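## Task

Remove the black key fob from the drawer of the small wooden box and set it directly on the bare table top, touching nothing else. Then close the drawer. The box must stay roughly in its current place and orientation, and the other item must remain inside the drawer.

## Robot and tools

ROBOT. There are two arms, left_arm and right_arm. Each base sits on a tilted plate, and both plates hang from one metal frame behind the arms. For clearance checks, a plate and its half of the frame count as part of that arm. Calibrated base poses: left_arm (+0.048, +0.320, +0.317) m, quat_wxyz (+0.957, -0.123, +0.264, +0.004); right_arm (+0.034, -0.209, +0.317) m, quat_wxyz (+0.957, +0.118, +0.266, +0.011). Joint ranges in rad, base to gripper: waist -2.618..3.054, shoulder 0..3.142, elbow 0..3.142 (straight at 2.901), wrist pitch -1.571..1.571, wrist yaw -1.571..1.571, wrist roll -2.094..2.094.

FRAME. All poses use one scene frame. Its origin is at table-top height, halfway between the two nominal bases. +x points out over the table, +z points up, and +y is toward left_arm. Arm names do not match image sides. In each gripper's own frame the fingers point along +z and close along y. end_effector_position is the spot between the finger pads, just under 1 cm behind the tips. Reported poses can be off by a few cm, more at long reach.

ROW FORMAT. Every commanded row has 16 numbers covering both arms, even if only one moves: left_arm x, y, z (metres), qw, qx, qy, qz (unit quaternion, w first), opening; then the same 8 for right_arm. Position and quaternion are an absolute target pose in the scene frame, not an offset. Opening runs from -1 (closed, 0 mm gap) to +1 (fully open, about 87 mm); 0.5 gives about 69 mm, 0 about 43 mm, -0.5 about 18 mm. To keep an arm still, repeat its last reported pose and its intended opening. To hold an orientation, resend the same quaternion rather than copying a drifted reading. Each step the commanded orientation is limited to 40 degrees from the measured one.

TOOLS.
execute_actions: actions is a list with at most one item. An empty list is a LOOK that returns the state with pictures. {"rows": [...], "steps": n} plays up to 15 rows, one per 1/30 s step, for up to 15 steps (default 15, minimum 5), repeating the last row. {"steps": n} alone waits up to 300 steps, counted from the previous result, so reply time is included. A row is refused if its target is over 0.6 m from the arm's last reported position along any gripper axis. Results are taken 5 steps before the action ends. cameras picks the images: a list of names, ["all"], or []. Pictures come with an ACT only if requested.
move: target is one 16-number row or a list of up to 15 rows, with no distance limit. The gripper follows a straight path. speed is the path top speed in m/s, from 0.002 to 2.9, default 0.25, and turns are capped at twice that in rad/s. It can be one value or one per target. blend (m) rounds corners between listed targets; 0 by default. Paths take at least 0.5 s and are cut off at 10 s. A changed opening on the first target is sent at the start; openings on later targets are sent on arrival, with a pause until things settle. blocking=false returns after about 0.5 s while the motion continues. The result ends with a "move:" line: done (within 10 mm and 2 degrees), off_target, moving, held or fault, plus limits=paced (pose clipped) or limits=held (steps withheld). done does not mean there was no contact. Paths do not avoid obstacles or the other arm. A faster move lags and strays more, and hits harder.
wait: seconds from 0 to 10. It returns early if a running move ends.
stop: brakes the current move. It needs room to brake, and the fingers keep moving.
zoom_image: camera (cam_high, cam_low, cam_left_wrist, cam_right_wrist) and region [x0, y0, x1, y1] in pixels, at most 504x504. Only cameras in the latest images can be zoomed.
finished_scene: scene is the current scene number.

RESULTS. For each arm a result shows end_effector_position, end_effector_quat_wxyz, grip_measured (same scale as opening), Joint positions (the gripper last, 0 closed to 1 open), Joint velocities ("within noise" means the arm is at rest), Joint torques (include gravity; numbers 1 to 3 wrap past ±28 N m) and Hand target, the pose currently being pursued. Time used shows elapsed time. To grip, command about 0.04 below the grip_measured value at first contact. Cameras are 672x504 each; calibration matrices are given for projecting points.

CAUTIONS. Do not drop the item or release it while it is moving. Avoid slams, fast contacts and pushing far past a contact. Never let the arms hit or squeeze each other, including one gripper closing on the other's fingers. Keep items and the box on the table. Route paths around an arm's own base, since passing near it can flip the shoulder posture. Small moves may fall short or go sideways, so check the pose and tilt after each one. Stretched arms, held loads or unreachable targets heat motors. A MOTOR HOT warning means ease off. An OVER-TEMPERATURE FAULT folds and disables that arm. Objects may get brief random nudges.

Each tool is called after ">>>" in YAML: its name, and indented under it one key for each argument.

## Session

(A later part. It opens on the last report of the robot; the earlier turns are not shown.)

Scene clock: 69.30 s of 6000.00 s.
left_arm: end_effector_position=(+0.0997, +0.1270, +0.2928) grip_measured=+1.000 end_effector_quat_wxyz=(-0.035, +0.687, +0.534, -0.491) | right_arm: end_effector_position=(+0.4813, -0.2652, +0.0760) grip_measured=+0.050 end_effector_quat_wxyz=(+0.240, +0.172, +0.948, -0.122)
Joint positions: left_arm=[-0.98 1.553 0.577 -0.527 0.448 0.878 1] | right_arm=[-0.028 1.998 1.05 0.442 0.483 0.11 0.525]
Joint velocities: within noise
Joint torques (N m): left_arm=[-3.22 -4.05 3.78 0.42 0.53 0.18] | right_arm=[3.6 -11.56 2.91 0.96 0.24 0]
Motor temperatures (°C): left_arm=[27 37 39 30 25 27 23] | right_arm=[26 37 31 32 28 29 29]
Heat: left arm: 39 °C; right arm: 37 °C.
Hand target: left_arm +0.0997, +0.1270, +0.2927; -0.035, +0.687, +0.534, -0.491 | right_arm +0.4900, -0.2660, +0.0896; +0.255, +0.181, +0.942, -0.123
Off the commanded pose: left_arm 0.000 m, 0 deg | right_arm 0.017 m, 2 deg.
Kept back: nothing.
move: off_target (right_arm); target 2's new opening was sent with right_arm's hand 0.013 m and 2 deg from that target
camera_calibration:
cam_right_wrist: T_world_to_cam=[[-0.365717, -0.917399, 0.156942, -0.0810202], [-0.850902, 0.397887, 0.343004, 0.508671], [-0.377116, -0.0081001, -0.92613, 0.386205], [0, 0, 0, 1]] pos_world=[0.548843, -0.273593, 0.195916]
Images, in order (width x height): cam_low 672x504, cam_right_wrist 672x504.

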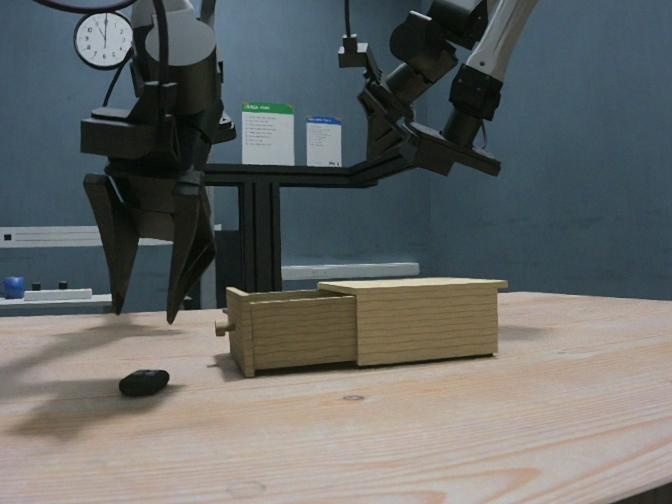

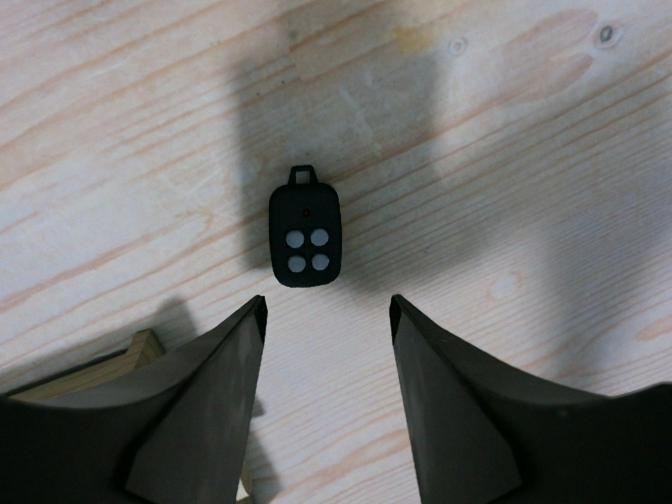

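>>> move:
  target:
    - [0.0997, 0.127, 0.2928, -0.035, 0.687, 0.534, -0.491, 1, 0.43, -0.218, 0.09, 0.2092, 0.0578, 0.9649, 0.1475, -1]
    - [0.0997, 0.127, 0.2928, -0.035, 0.687, 0.534, -0.491, 1, 0.424, -0.214, 0.045, 0.2092, 0.0578, 0.9649, 0.1475, -1]
    - [0.0997, 0.127, 0.2928, -0.035, 0.687, 0.534, -0.491, 1, 0.427, -0.13, 0.045, 0.2092, 0.0578, 0.9649, 0.1475, -1]
  speed: [0.3, 0.15, 0.08]
  blend: [0.01, 0.005, 0]
  cameras: ["cam_right_wrist", "cam_low", "cam_high"]

>>> zoom_image:
  camera: "cam_high"
  region: [265, 260, 445, 360]

Scene clock: 73.10 s of 6000.00 s.
left_arm: end_effector_position=(+0.0997, +0.1270, +0.2928) grip_measured=+1.000 end_effector_quat_wxyz=(-0.035, +0.687, +0.534, -0.491) | right_arm: end_effector_position=(+0.4238, -0.1470, +0.0461) grip_measured=-0.973 end_effector_quat_wxyz=(+0.204, +0.057, +0.969, +0.128)
Joint positions: left_arm=[-0.98 1.553 0.577 -0.527 0.448 0.878 1] | right_arm=[0.022 2.085 0.895 0.579 -0.012 0.044 0.013]
Joint velocities: within noise
Joint torques (N m): left_arm=[-3.22 -4.11 3.78 0.43 0.53 0.18] | right_arm=[5.48 -6.08 2.91 1.12 -0.32 0.06]
Motor temperatures (°C): left_arm=[27 37 39 30 25 27 23] | right_arm=[26 37 31 32 28 29 29]
Heat: left arm: 39 °C; right arm: 37 °C.
Hand target: left_arm +0.0997, +0.1270, +0.2927; -0.035, +0.687, +0.534, -0.491 | right_arm +0.4265, -0.1303, +0.0457; +0.209, +0.058, +0.965, +0.147
Off the commanded pose: left_arm 0.000 m, 0 deg | right_arm 0.017 m, 2 deg.
Kept back: nothing.
move: off_target (right_arm)
camera_calibration:
cam_right_wrist: T_world_to_cam=[[-0.0395083, -0.963641, -0.264264, -0.114456], [-0.897638, -0.081954, 0.433046, 0.368118], [-0.438958, 0.254322, -0.861763, 0.399638], [0, 0, 0, 1]] pos_world=[0.501339, -0.181762, 0.154735]
Images, in order (width x height): cam_high 672x504, cam_low 672x504, cam_right_wrist 672x504.

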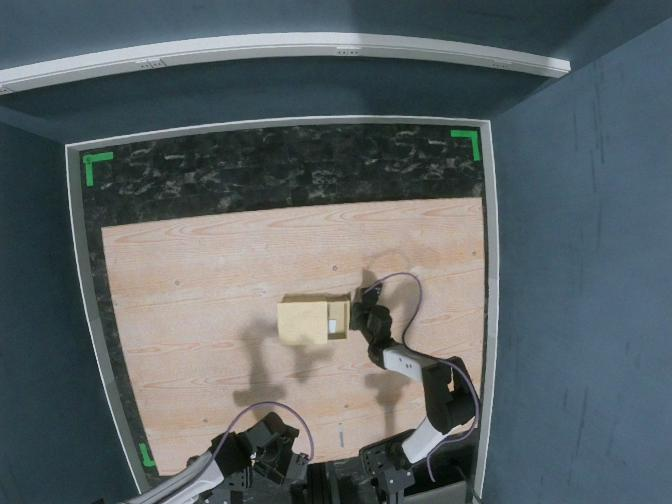

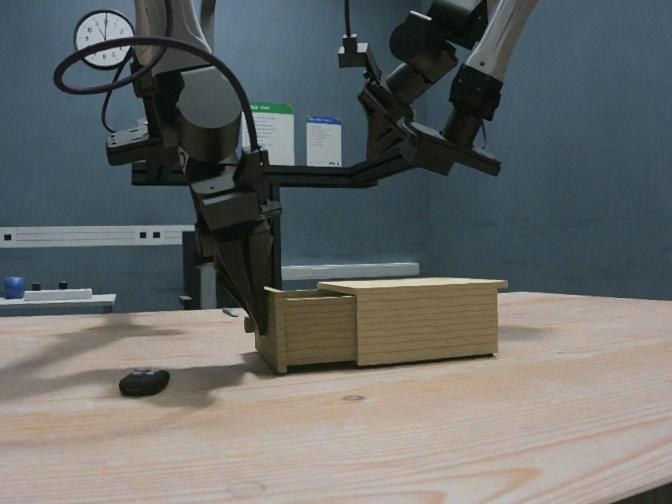

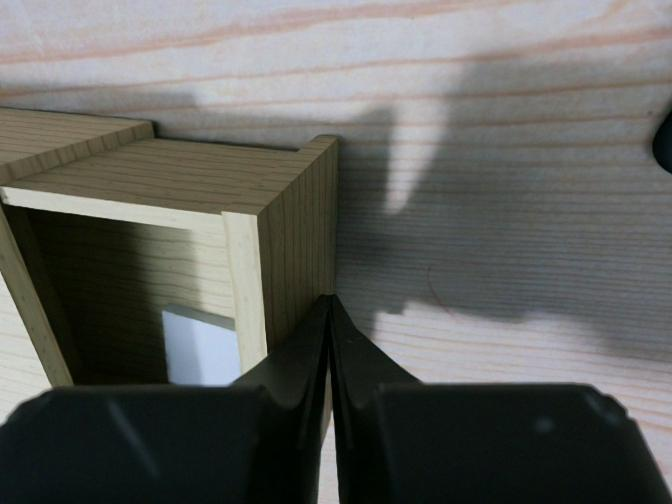

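Scaled by 2.800 from the camera's 672x504 image, which has a finer 960x720 frame.

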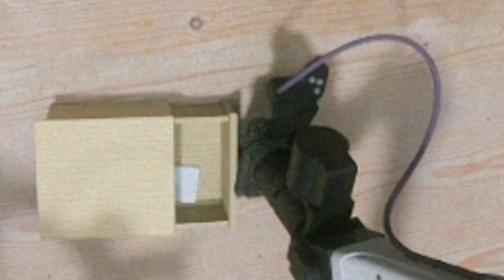

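>>> move:
  target: [0.0997, 0.127, 0.2928, -0.035, 0.687, 0.534, -0.491, 1, 0.430, -0.066, 0.045, 0.2092, 0.0578, 0.9649, 0.1475, -1]
  speed: 0.08
  cameras: ["cam_right_wrist", "cam_low", "cam_high"]

>>> zoom_image:
  camera: "cam_high"
  region: [265, 260, 445, 360]

>>> zoom_image:
  camera: "cam_low"
  region: [220, 230, 540, 400]

Scene clock: 74.63 s of 6000.00 s.
left_arm: end_effector_position=(+0.0997, +0.1270, +0.2928) grip_measured=+1.000 end_effector_quat_wxyz=(-0.035, +0.687, +0.534, -0.491) | right_arm: end_effector_position=(+0.4283, -0.0949, +0.0438) grip_measured=-0.974 end_effector_quat_wxyz=(+0.206, +0.058, +0.970, +0.110)
Joint positions: left_arm=[-0.98 1.553 0.577 -0.527 0.448 0.878 1] | right_arm=[0.174 2.158 0.958 0.585 0.147 0.126 0.013]
Joint velocities: within noise
Joint torques (N m): left_arm=[-3.19 -4.1 3.75 0.43 0.53 0.17] | right_arm=[7.75 -5.89 3.92 1.1 -0.51 0.18]
Motor temperatures (°C): left_arm=[27 37 39 29 25 27 23] | right_arm=[26 37 31 32 28 29 29]
Heat: left arm: 39 °C; right arm: 37 °C.
Hand target: left_arm +0.0997, +0.1270, +0.2927; -0.035, +0.687, +0.534, -0.491 | right_arm +0.4289, -0.0669, +0.0463; +0.208, +0.057, +0.965, +0.147
Off the commanded pose: left_arm 0.000 m, 0 deg | right_arm 0.029 m, 4 deg.
Kept back: nothing.
move: off_target (right_arm)
camera_calibration:
cam_right_wrist: T_world_to_cam=[[-0.0477424, -0.971582, -0.231839, -0.0633939], [-0.898733, -0.0595032, 0.43444, 0.379936], [-0.435889, 0.229102, -0.870352, 0.38296], [0, 0, 0, 1]] pos_world=[0.505362, -0.126722, 0.153554]
Images, in order (width x height): cam_high 672x504, cam_low 672x504, cam_right_wrist 672x504.

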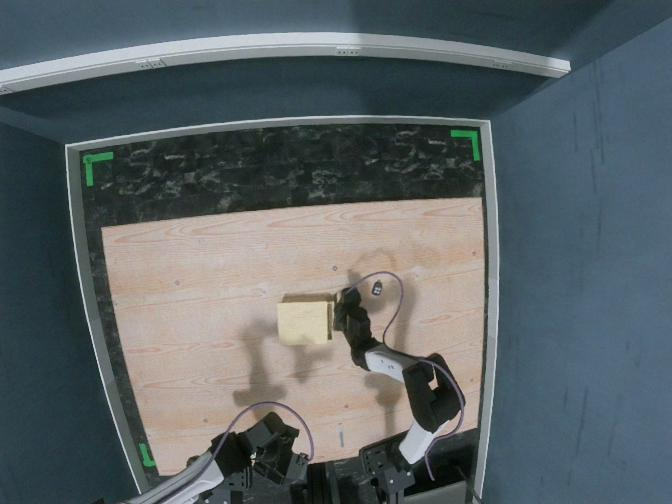

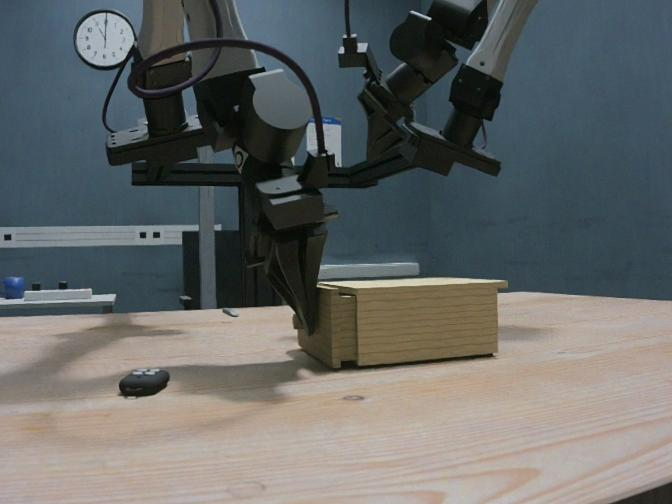

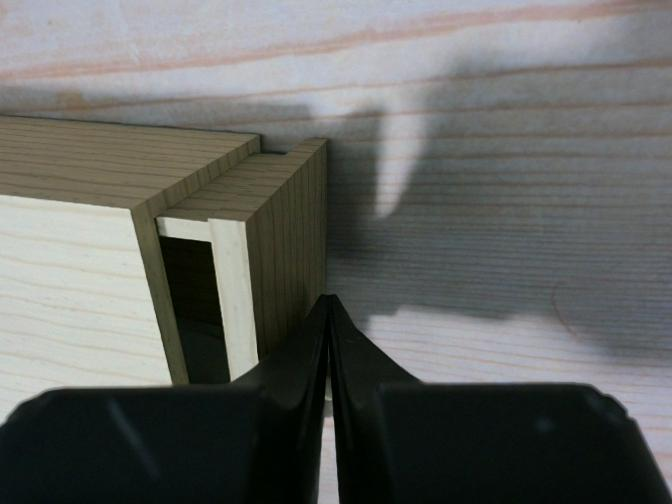

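Scaled by 2.800 from the camera's 672x504 image, which has a finer 960x720 frame.

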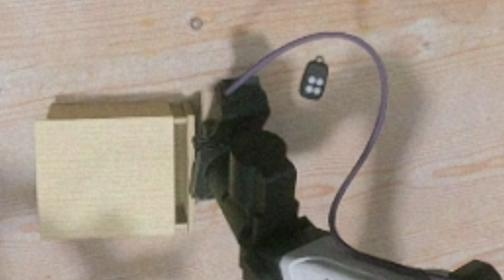

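Scaled by 1.575 from the camera's 672x504 image, which has a finer 960x720 frame.

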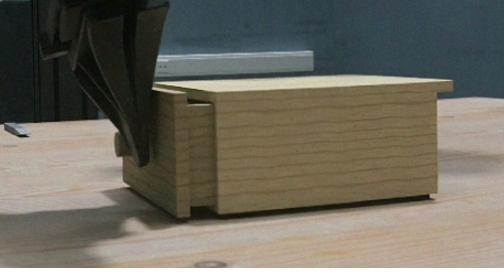

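>>> move:
  target: [0.0997, 0.127, 0.2928, -0.035, 0.687, 0.534, -0.491, 1, 0.430, -0.040, 0.045, 0.2092, 0.0578, 0.9649, 0.1475, -1]
  speed: 0.08
  cameras: ["cam_right_wrist", "cam_low", "cam_high"]

>>> zoom_image:
  camera: "cam_high"
  region: [265, 260, 445, 360]

>>> zoom_image:
  camera: "cam_low"
  region: [220, 230, 540, 400]

Scene clock: 75.60 s of 6000.00 s.
left_arm: end_effector_position=(+0.0997, +0.1270, +0.2928) grip_measured=+1.000 end_effector_quat_wxyz=(-0.035, +0.687, +0.534, -0.491) | right_arm: end_effector_position=(+0.4292, -0.0666, +0.0436) grip_measured=-0.974 end_effector_quat_wxyz=(+0.208, +0.057, +0.970, +0.115)
Joint positions: left_arm=[-0.98 1.553 0.577 -0.527 0.448 0.878 1] | right_arm=[0.239 2.197 0.996 0.584 0.192 0.164 0.013]
Joint velocities: within noise
Joint torques (N m): left_arm=[-3.25 -4.07 3.77 0.43 0.53 0.17] | right_arm=[7.82 -6.23 4.05 1.08 -0.51 0.16]
Motor temperatures (°C): left_arm=[27 37 39 29 25 27 23] | right_arm=[26 37 31 32 28 29 29]
Heat: left arm: 39 °C; right arm: 37 °C.
Hand target: left_arm +0.0997, +0.1270, +0.2927; -0.035, +0.687, +0.534, -0.491 | right_arm +0.4292, -0.0408, +0.0462; +0.209, +0.057, +0.965, +0.147
Off the commanded pose: left_arm 0.000 m, 0 deg | right_arm 0.027 m, 4 deg.
Kept back: nothing.
move: off_target (right_arm)
camera_calibration:
cam_right_wrist: T_world_to_cam=[[-0.0442148, -0.969714, -0.240208, -0.0369938], [-0.900183, -0.0656051, 0.430542, 0.382925], [-0.433262, 0.235267, -0.870019, 0.375984], [0, 0, 0, 1]] pos_world=[0.505966, -0.0992083, 0.153362]
Images, in order (width x height): cam_high 672x504, cam_low 672x504, cam_right_wrist 672x504.

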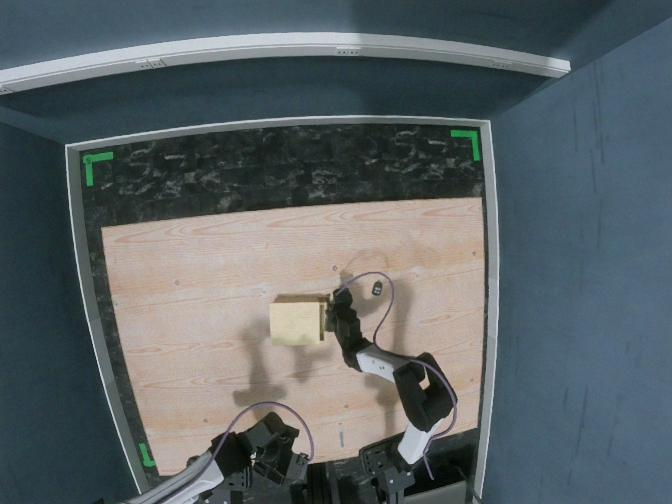

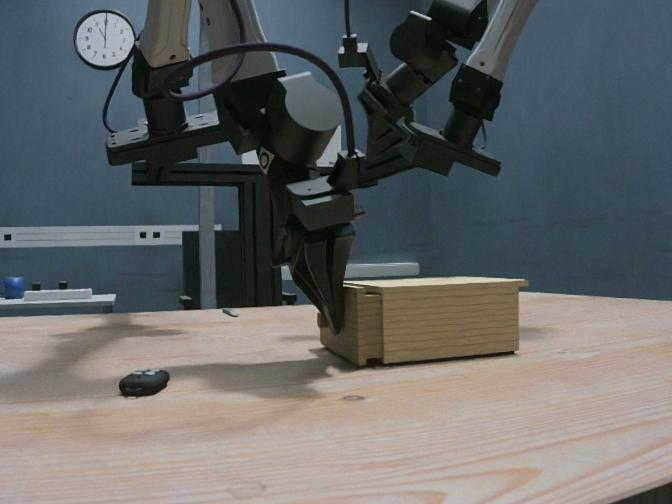

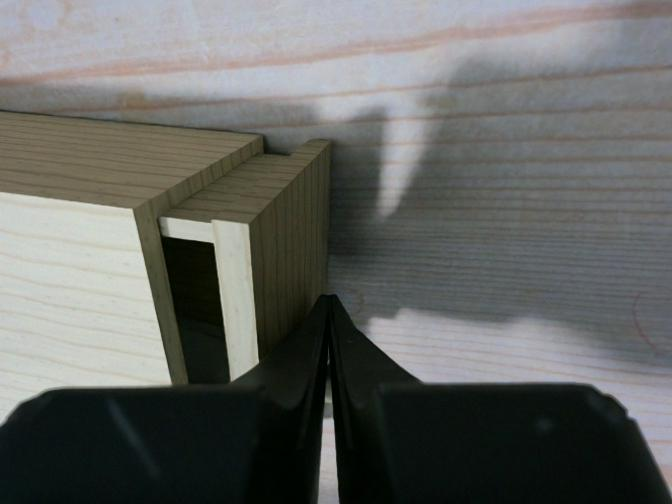

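Scaled by 2.800 from the camera's 672x504 image, which has a finer 960x720 frame.

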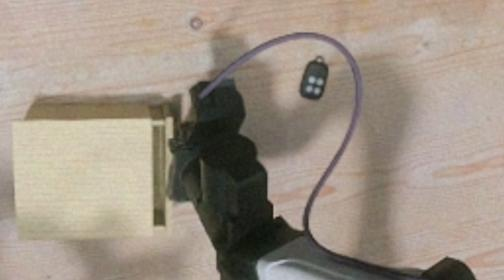

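Scaled by 1.575 from the camera's 672x504 image, which has a finer 960x720 frame.

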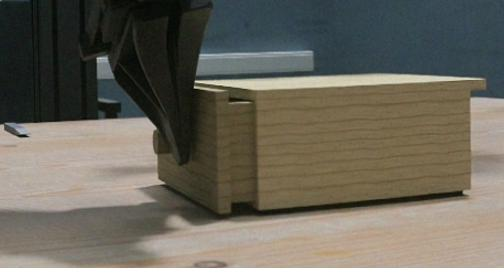

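>>> zoom_image:
  camera: "cam_right_wrist"
  region: [100, 190, 340, 400]

>>> zoom_image:
  camera: "cam_high"
  region: [260, 280, 350, 360]

Scaled by 2.100 from the camera's 672x504 image, which has a finer 960x720 frame.

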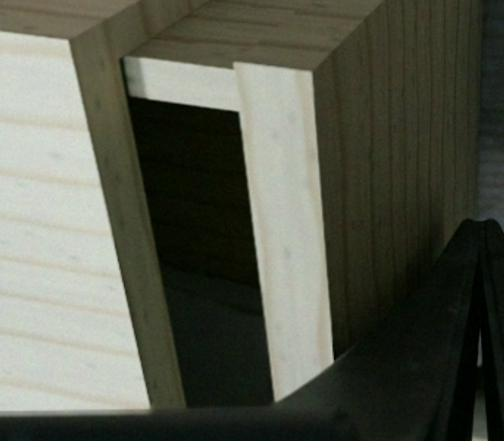

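Scaled by 5.600 from the camera's 672x504 image, which has a finer 960x720 frame.

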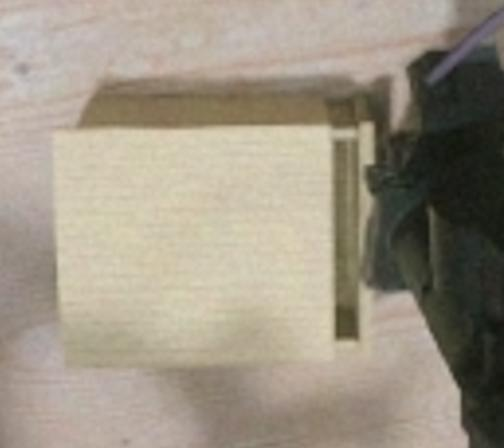

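>>> move:
  target:
    - [0.26, 0.20, 0.24, 0.2012, -0.0072, 0.9667, -0.1583, -1, 0.42, -0.11, 0.047, 0.2092, 0.0578, 0.9649, 0.1475, -1]
    - [0.40, 0.19, 0.12, 0.2012, -0.0072, 0.9667, -0.1583, -1, 0.415, -0.125, 0.047, 0.2092, 0.0578, 0.9649, 0.1475, -1]
    - [0.41, 0.178, 0.048, 0.2012, -0.0072, 0.9667, -0.1583, -1, 0.415, -0.125, 0.047, 0.2092, 0.0578, 0.9649, 0.1475, -1]
  speed: [0.5, 0.35, 0.2]
  blend: [0.05, 0.02, 0]

>>> zoom_image:
  camera: "cam_high"
  region: [245, 260, 385, 360]

>>> zoom_image:
  camera: "cam_right_wrist"
  region: [50, 80, 500, 420]

Scene clock: 84.13 s of 6000.00 s.
left_arm: end_effector_position=(+0.4075, +0.1769, +0.0514) grip_measured=-0.993 end_effector_quat_wxyz=(+0.197, -0.008, +0.968, -0.155) | right_arm: end_effector_position=(+0.3978, -0.1183, +0.0344) grip_measured=-0.974 end_effector_quat_wxyz=(+0.184, +0.057, +0.970, +0.147)
Joint positions: left_arm=[-0.252 2.168 0.862 0.656 -0.087 -0.072 0.003] | right_arm=[0.072 2.152 0.864 0.637 -0.009 0.086 0.013]
Joint velocities: within noise
Joint torques (N m): left_arm=[-2.92 -7.6 2.09 1.57 0.29 0.28] | right_arm=[2.41 -11.03 0.64 0.94 -0.28 -0.28]
Motor temperatures (°C): left_arm=[27 38 39 30 25 27 23] | right_arm=[27 37 31 32 28 29 29]
Heat: left arm: 39 °C; right arm: 37 °C.
Hand target: left_arm +0.4100, +0.1779, +0.0481; +0.201, -0.007, +0.967, -0.158 | right_arm +0.4149, -0.1249, +0.0466; +0.209, +0.058, +0.965, +0.147
Off the commanded pose: left_arm 0.004 m, 1 deg | right_arm 0.022 m, 3 deg.
Kept back: nothing.
move: off_target (right_arm)
camera_calibration:
cam_left_wrist: T_world_to_cam=[[-0.0428647, -0.955371, 0.292283, 0.169469], [-0.897973, 0.165084, 0.40791, 0.340437], [-0.437957, -0.244978, -0.864974, 0.407157], [0, 0, 0, 1]] pos_world=[0.491285, 0.205449, 0.163779]
cam_right_wrist: T_world_to_cam=[[-0.0368338, -0.95317, -0.300183, -0.0895373], [-0.879386, -0.111769, 0.462804, 0.340372], [-0.474682, 0.281024, -0.834088, 0.387192], [0, 0, 0, 1]] pos_world=[0.479814, -0.156111, 0.138549]

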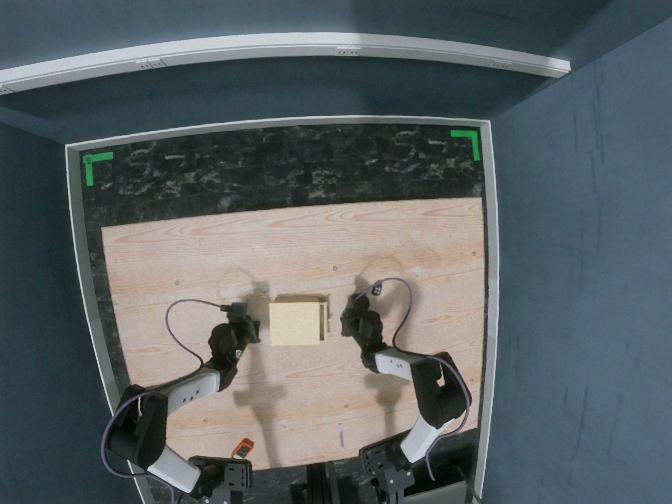

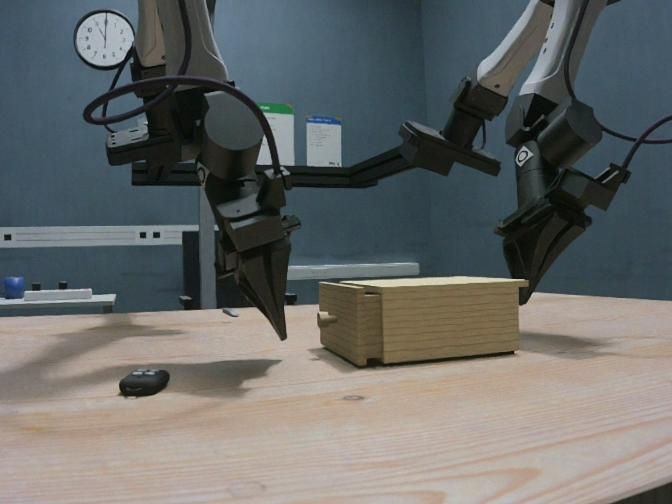

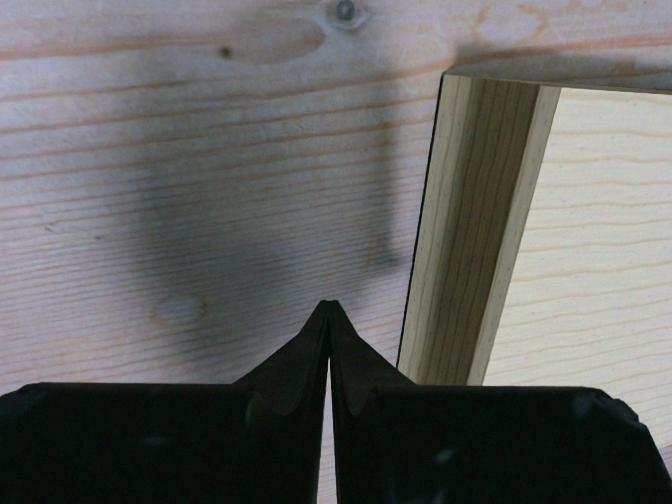

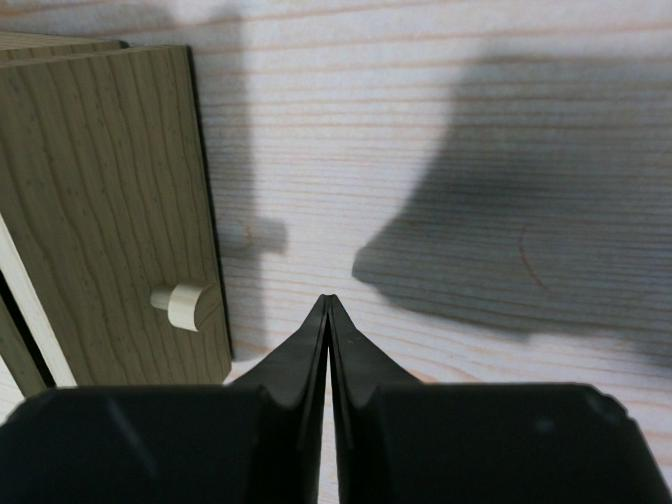

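Scaled by 3.600 from the camera's 672x504 image, which has a finer 960x720 frame.

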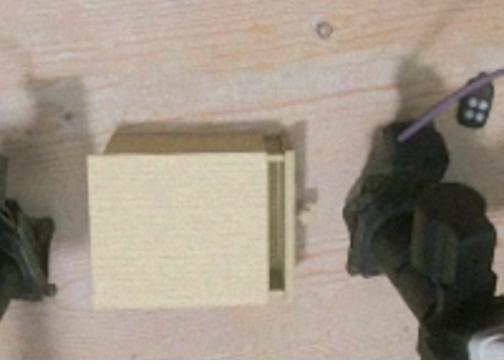

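Scaled by 1.120 from the camera's 672x504 image, which has a finer 960x720 frame.

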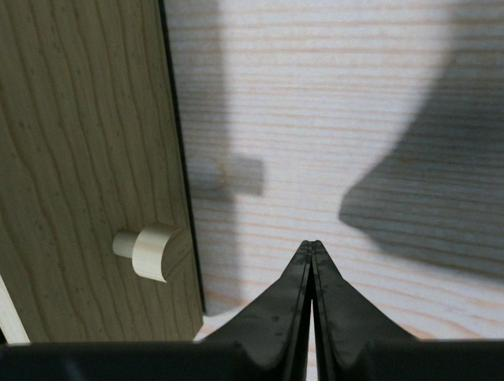

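>>> move:
  target:
    - [0.41,0.140,0.048,0.2012,-0.0072,0.9667,-0.1583,-1,0.44,-0.155,0.05,0.2092,0.0578,0.9649,0.1475,-1]
    - [0.41,0.082,0.048,0.2012,-0.0072,0.9667,-0.1583,-1,0.44,-0.155,0.05,0.2092,0.0578,0.9649,0.1475,-1]
  speed: [0.12,0.06]
  cameras: ["cam_high","cam_low"]

Scene clock: 87.33 s of 6000.00 s.
left_arm: end_effector_position=(+0.4148, +0.0997, +0.0474) grip_measured=-0.993 end_effector_quat_wxyz=(+0.206, -0.008, +0.969, -0.137) | right_arm: end_effector_position=(+0.4229, -0.1495, +0.0375) grip_measured=-0.974 end_effector_quat_wxyz=(+0.187, +0.060, +0.969, +0.147)
Joint positions: left_arm=[-0.449 2.313 1.04 0.614 -0.281 -0.181 0.003] | right_arm=[-0.01 2.113 0.939 0.529 -0.072 0.042 0.013]
Joint velocities: within noise
Joint torques (N m): left_arm=[-7.27 -7.65 3.41 1.4 0.34 -0.06] | right_arm=[2.3 -11.11 2.58 0.8 -0.24 -0.25]
Motor temperatures (°C): left_arm=[27 39 38 30 25 27 23] | right_arm=[27 38 31 32 28 29 29]
Heat: left arm: 39 °C; right arm: 38 °C.
Hand target: left_arm +0.4096, +0.0826, +0.0485; +0.201, -0.007, +0.967, -0.158 | right_arm +0.4398, -0.1549, +0.0497; +0.209, +0.058, +0.965, +0.147
Off the commanded pose: left_arm 0.018 m, 2 deg | right_arm 0.022 m, 3 deg.
Kept back: nothing.
move: off_target (left_arm, right_arm)
Images, in order (width x height): cam_high 672x504, cam_low 672x504.

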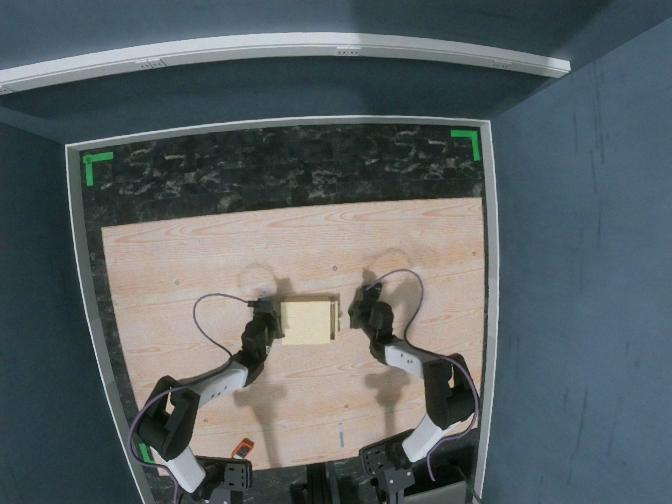

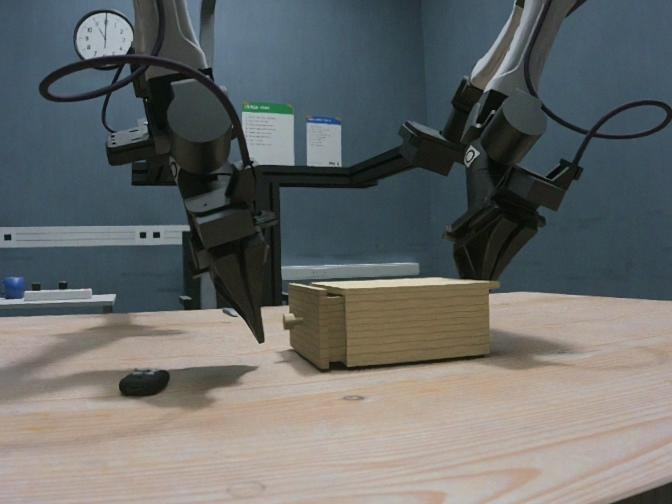

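>>> move:
  target:
    - [0.41,0.077,0.048,0.2012,-0.0072,0.9667,-0.1583,-1,0.44,-0.115,0.05,0.2092,0.0578,0.9649,0.1475,-1]
    - [0.41,0.065,0.048,0.2012,-0.0072,0.9667,-0.1583,-1,0.44,-0.05,0.05,0.2092,0.0578,0.9649,0.1475,-1]
  speed: [0.1,0.06]
  cameras: ["cam_high","cam_low"]

Scene clock: 89.83 s of 6000.00 s.
left_arm: end_effector_position=(+0.4158, +0.1011, +0.0459) grip_measured=-0.993 end_effector_quat_wxyz=(+0.205, -0.009, +0.973, -0.106) | right_arm: end_effector_position=(+0.4369, -0.0881, +0.0472) grip_measured=-0.974 end_effector_quat_wxyz=(+0.205, +0.060, +0.972, +0.097)
Joint positions: left_arm=[-0.47 2.323 1.068 0.576 -0.357 -0.19 0.003] | right_arm=[0.204 2.158 1.004 0.531 0.198 0.142 0.013]
Joint velocities: within noise
Joint torques (N m): left_arm=[-8.94 -6.84 4.12 1.57 0.74 -0.29] | right_arm=[8.94 -6.01 4.59 1.1 -0.68 0.31]
Motor temperatures (°C): left_arm=[27 39 38 30 25 27 23] | right_arm=[27 38 31 32 28 29 29]
Heat: left arm: 39 °C; right arm: 38 °C.
Hand target: left_arm +0.4085, +0.0670, +0.0503; +0.200, -0.007, +0.967, -0.157 | right_arm +0.4380, -0.0515, +0.0521; +0.208, +0.057, +0.965, +0.147
Off the commanded pose: left_arm 0.037 m, 6 deg | right_arm 0.038 m, 6 deg.
Kept back: nothing.
move: off_target (left_arm, right_arm)
Images, in order (width x height): cam_high 672x504, cam_low 672x504.

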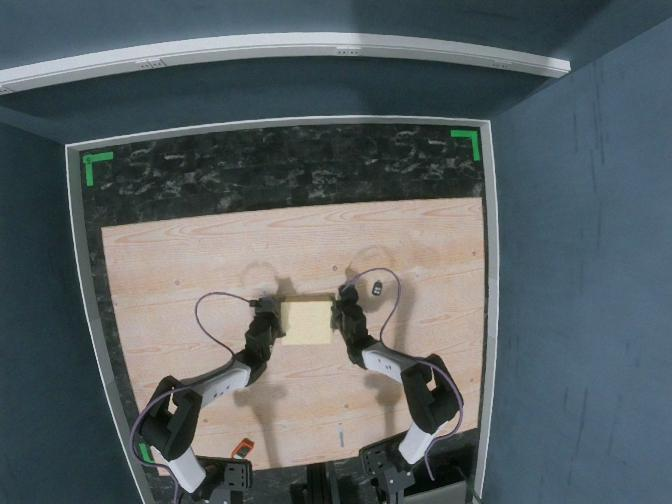

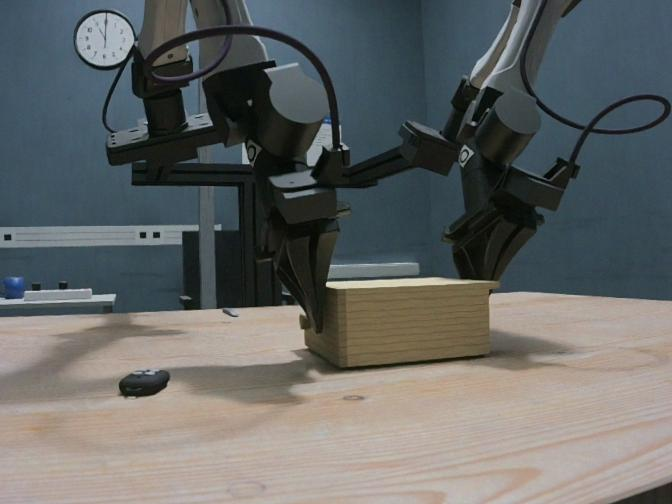

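>>> zoom_image:
  camera: "cam_low"
  region: [270, 250, 510, 390]

>>> zoom_image:
  camera: "cam_high"
  region: [250, 270, 400, 360]

Scaled by 2.100 from the camera's 672x504 image, which has a finer 960x720 frame.

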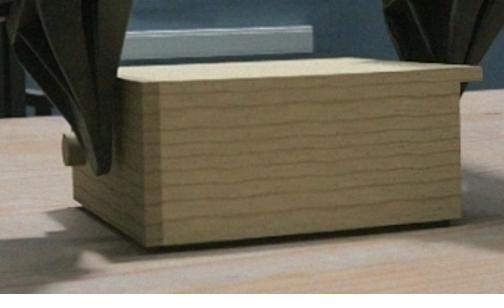

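Scaled by 3.360 from the camera's 672x504 image, which has a finer 960x720 frame.

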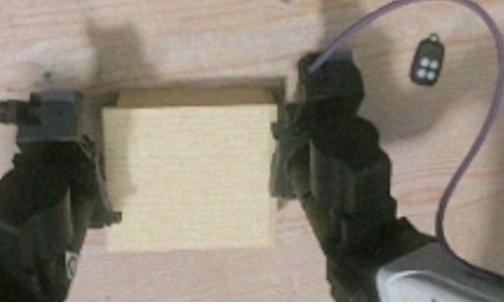

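>>> move:
  target:
    - [0.41,0.15,0.052,0.2012,-0.0072,0.9667,-0.1583,-1,0.44,-0.135,0.052,0.2092,0.0578,0.9649,0.1475,-1]
    - [0.40,0.18,0.13,0.2012,-0.0072,0.9667,-0.1583,-1,0.42,-0.13,0.14,0.2079,0.0298,0.9775,-0.0063,-1]
  speed: [0.12,0.2]

Scene clock: 92.63 s of 6000.00 s.
left_arm: end_effector_position=(+0.4000, +0.1819, +0.1240) grip_measured=-0.993 end_effector_quat_wxyz=(+0.199, -0.012, +0.968, -0.153) | right_arm: end_effector_position=(+0.4103, -0.1293, +0.1277) grip_measured=-0.974 end_effector_quat_wxyz=(+0.192, +0.019, +0.981, -0.006)
Joint positions: left_arm=[-0.326 1.861 0.717 0.493 -0.153 -0.121 0.003] | right_arm=[0.286 1.811 0.825 0.297 0.446 0.091 0.013]
Joint velocities: within noise
Joint torques (N m): left_arm=[-4.1 -9.54 1.88 1.33 0.23 0.21] | right_arm=[4.52 -10.06 3.34 0.81 0.13 -0.02]
Motor temperatures (°C): left_arm=[28 40 38 30 25 27 23] | right_arm=[27 38 31 32 28 29 29]
Heat: left arm: 40 °C; right arm: 38 °C.
Hand target: left_arm +0.4000, +0.1800, +0.1298; +0.201, -0.007, +0.967, -0.158 | right_arm +0.4200, -0.1300, +0.1396; +0.208, +0.030, +0.978, -0.006
Off the commanded pose: left_arm 0.006 m, 1 deg | right_arm 0.016 m, 2 deg.
Kept back: nothing.
move: off_target (right_arm)
camera_calibration:
cam_left_wrist: T_world_to_cam=[[-0.0359689, -0.956874, 0.288269, 0.150814], [-0.900385, 0.156186, 0.406095, 0.30603], [-0.433606, -0.244946, -0.867172, 0.466375], [0, 0, 0, 1]] pos_world=[0.483192, 0.210749, 0.236675]
cam_right_wrist: T_world_to_cam=[[-0.0197686, -0.999751, 0.0103381, -0.124218], [-0.880581, 0.0223072, 0.473371, 0.323441], [-0.473484, 0.000254351, -0.880803, 0.443166], [0, 0, 0, 1]] pos_world=[0.492192, -0.131515, 0.238519]

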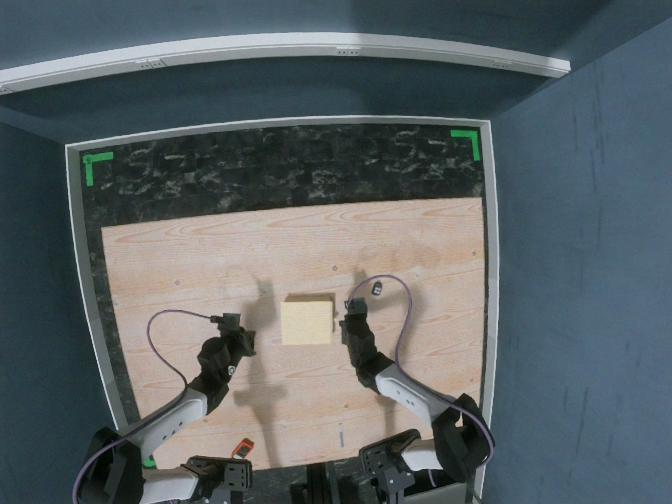

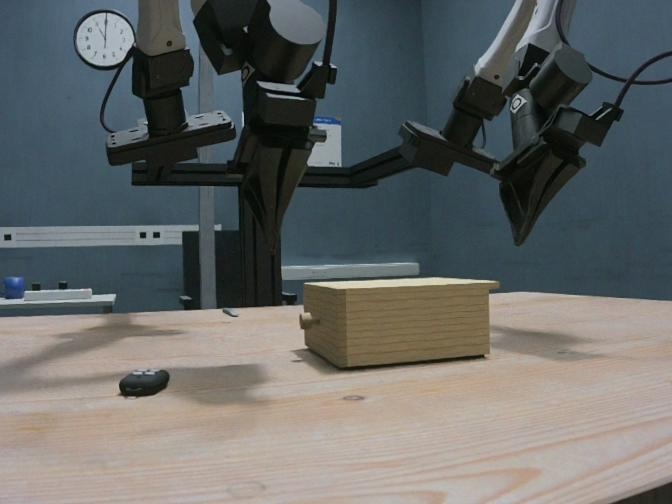

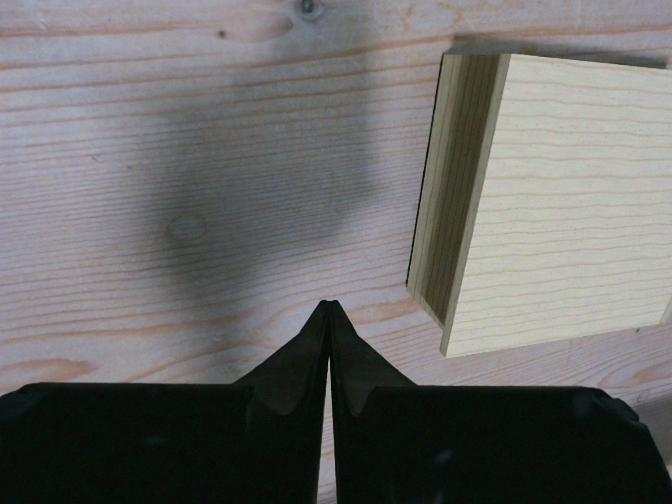

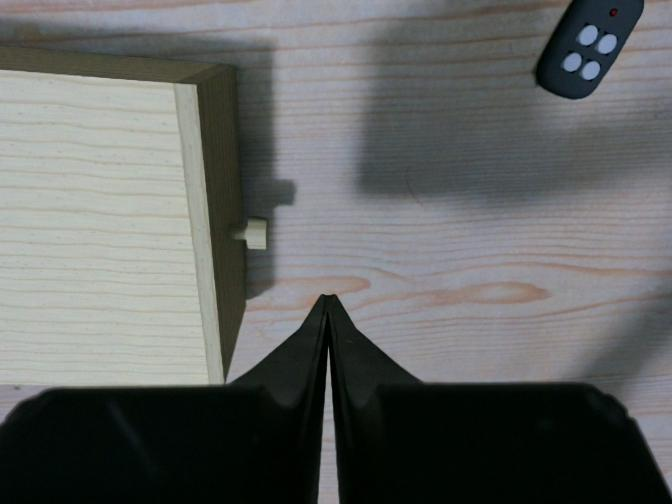

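>>> finished_scene:
  scene: 1

The scene is finished: the task was done.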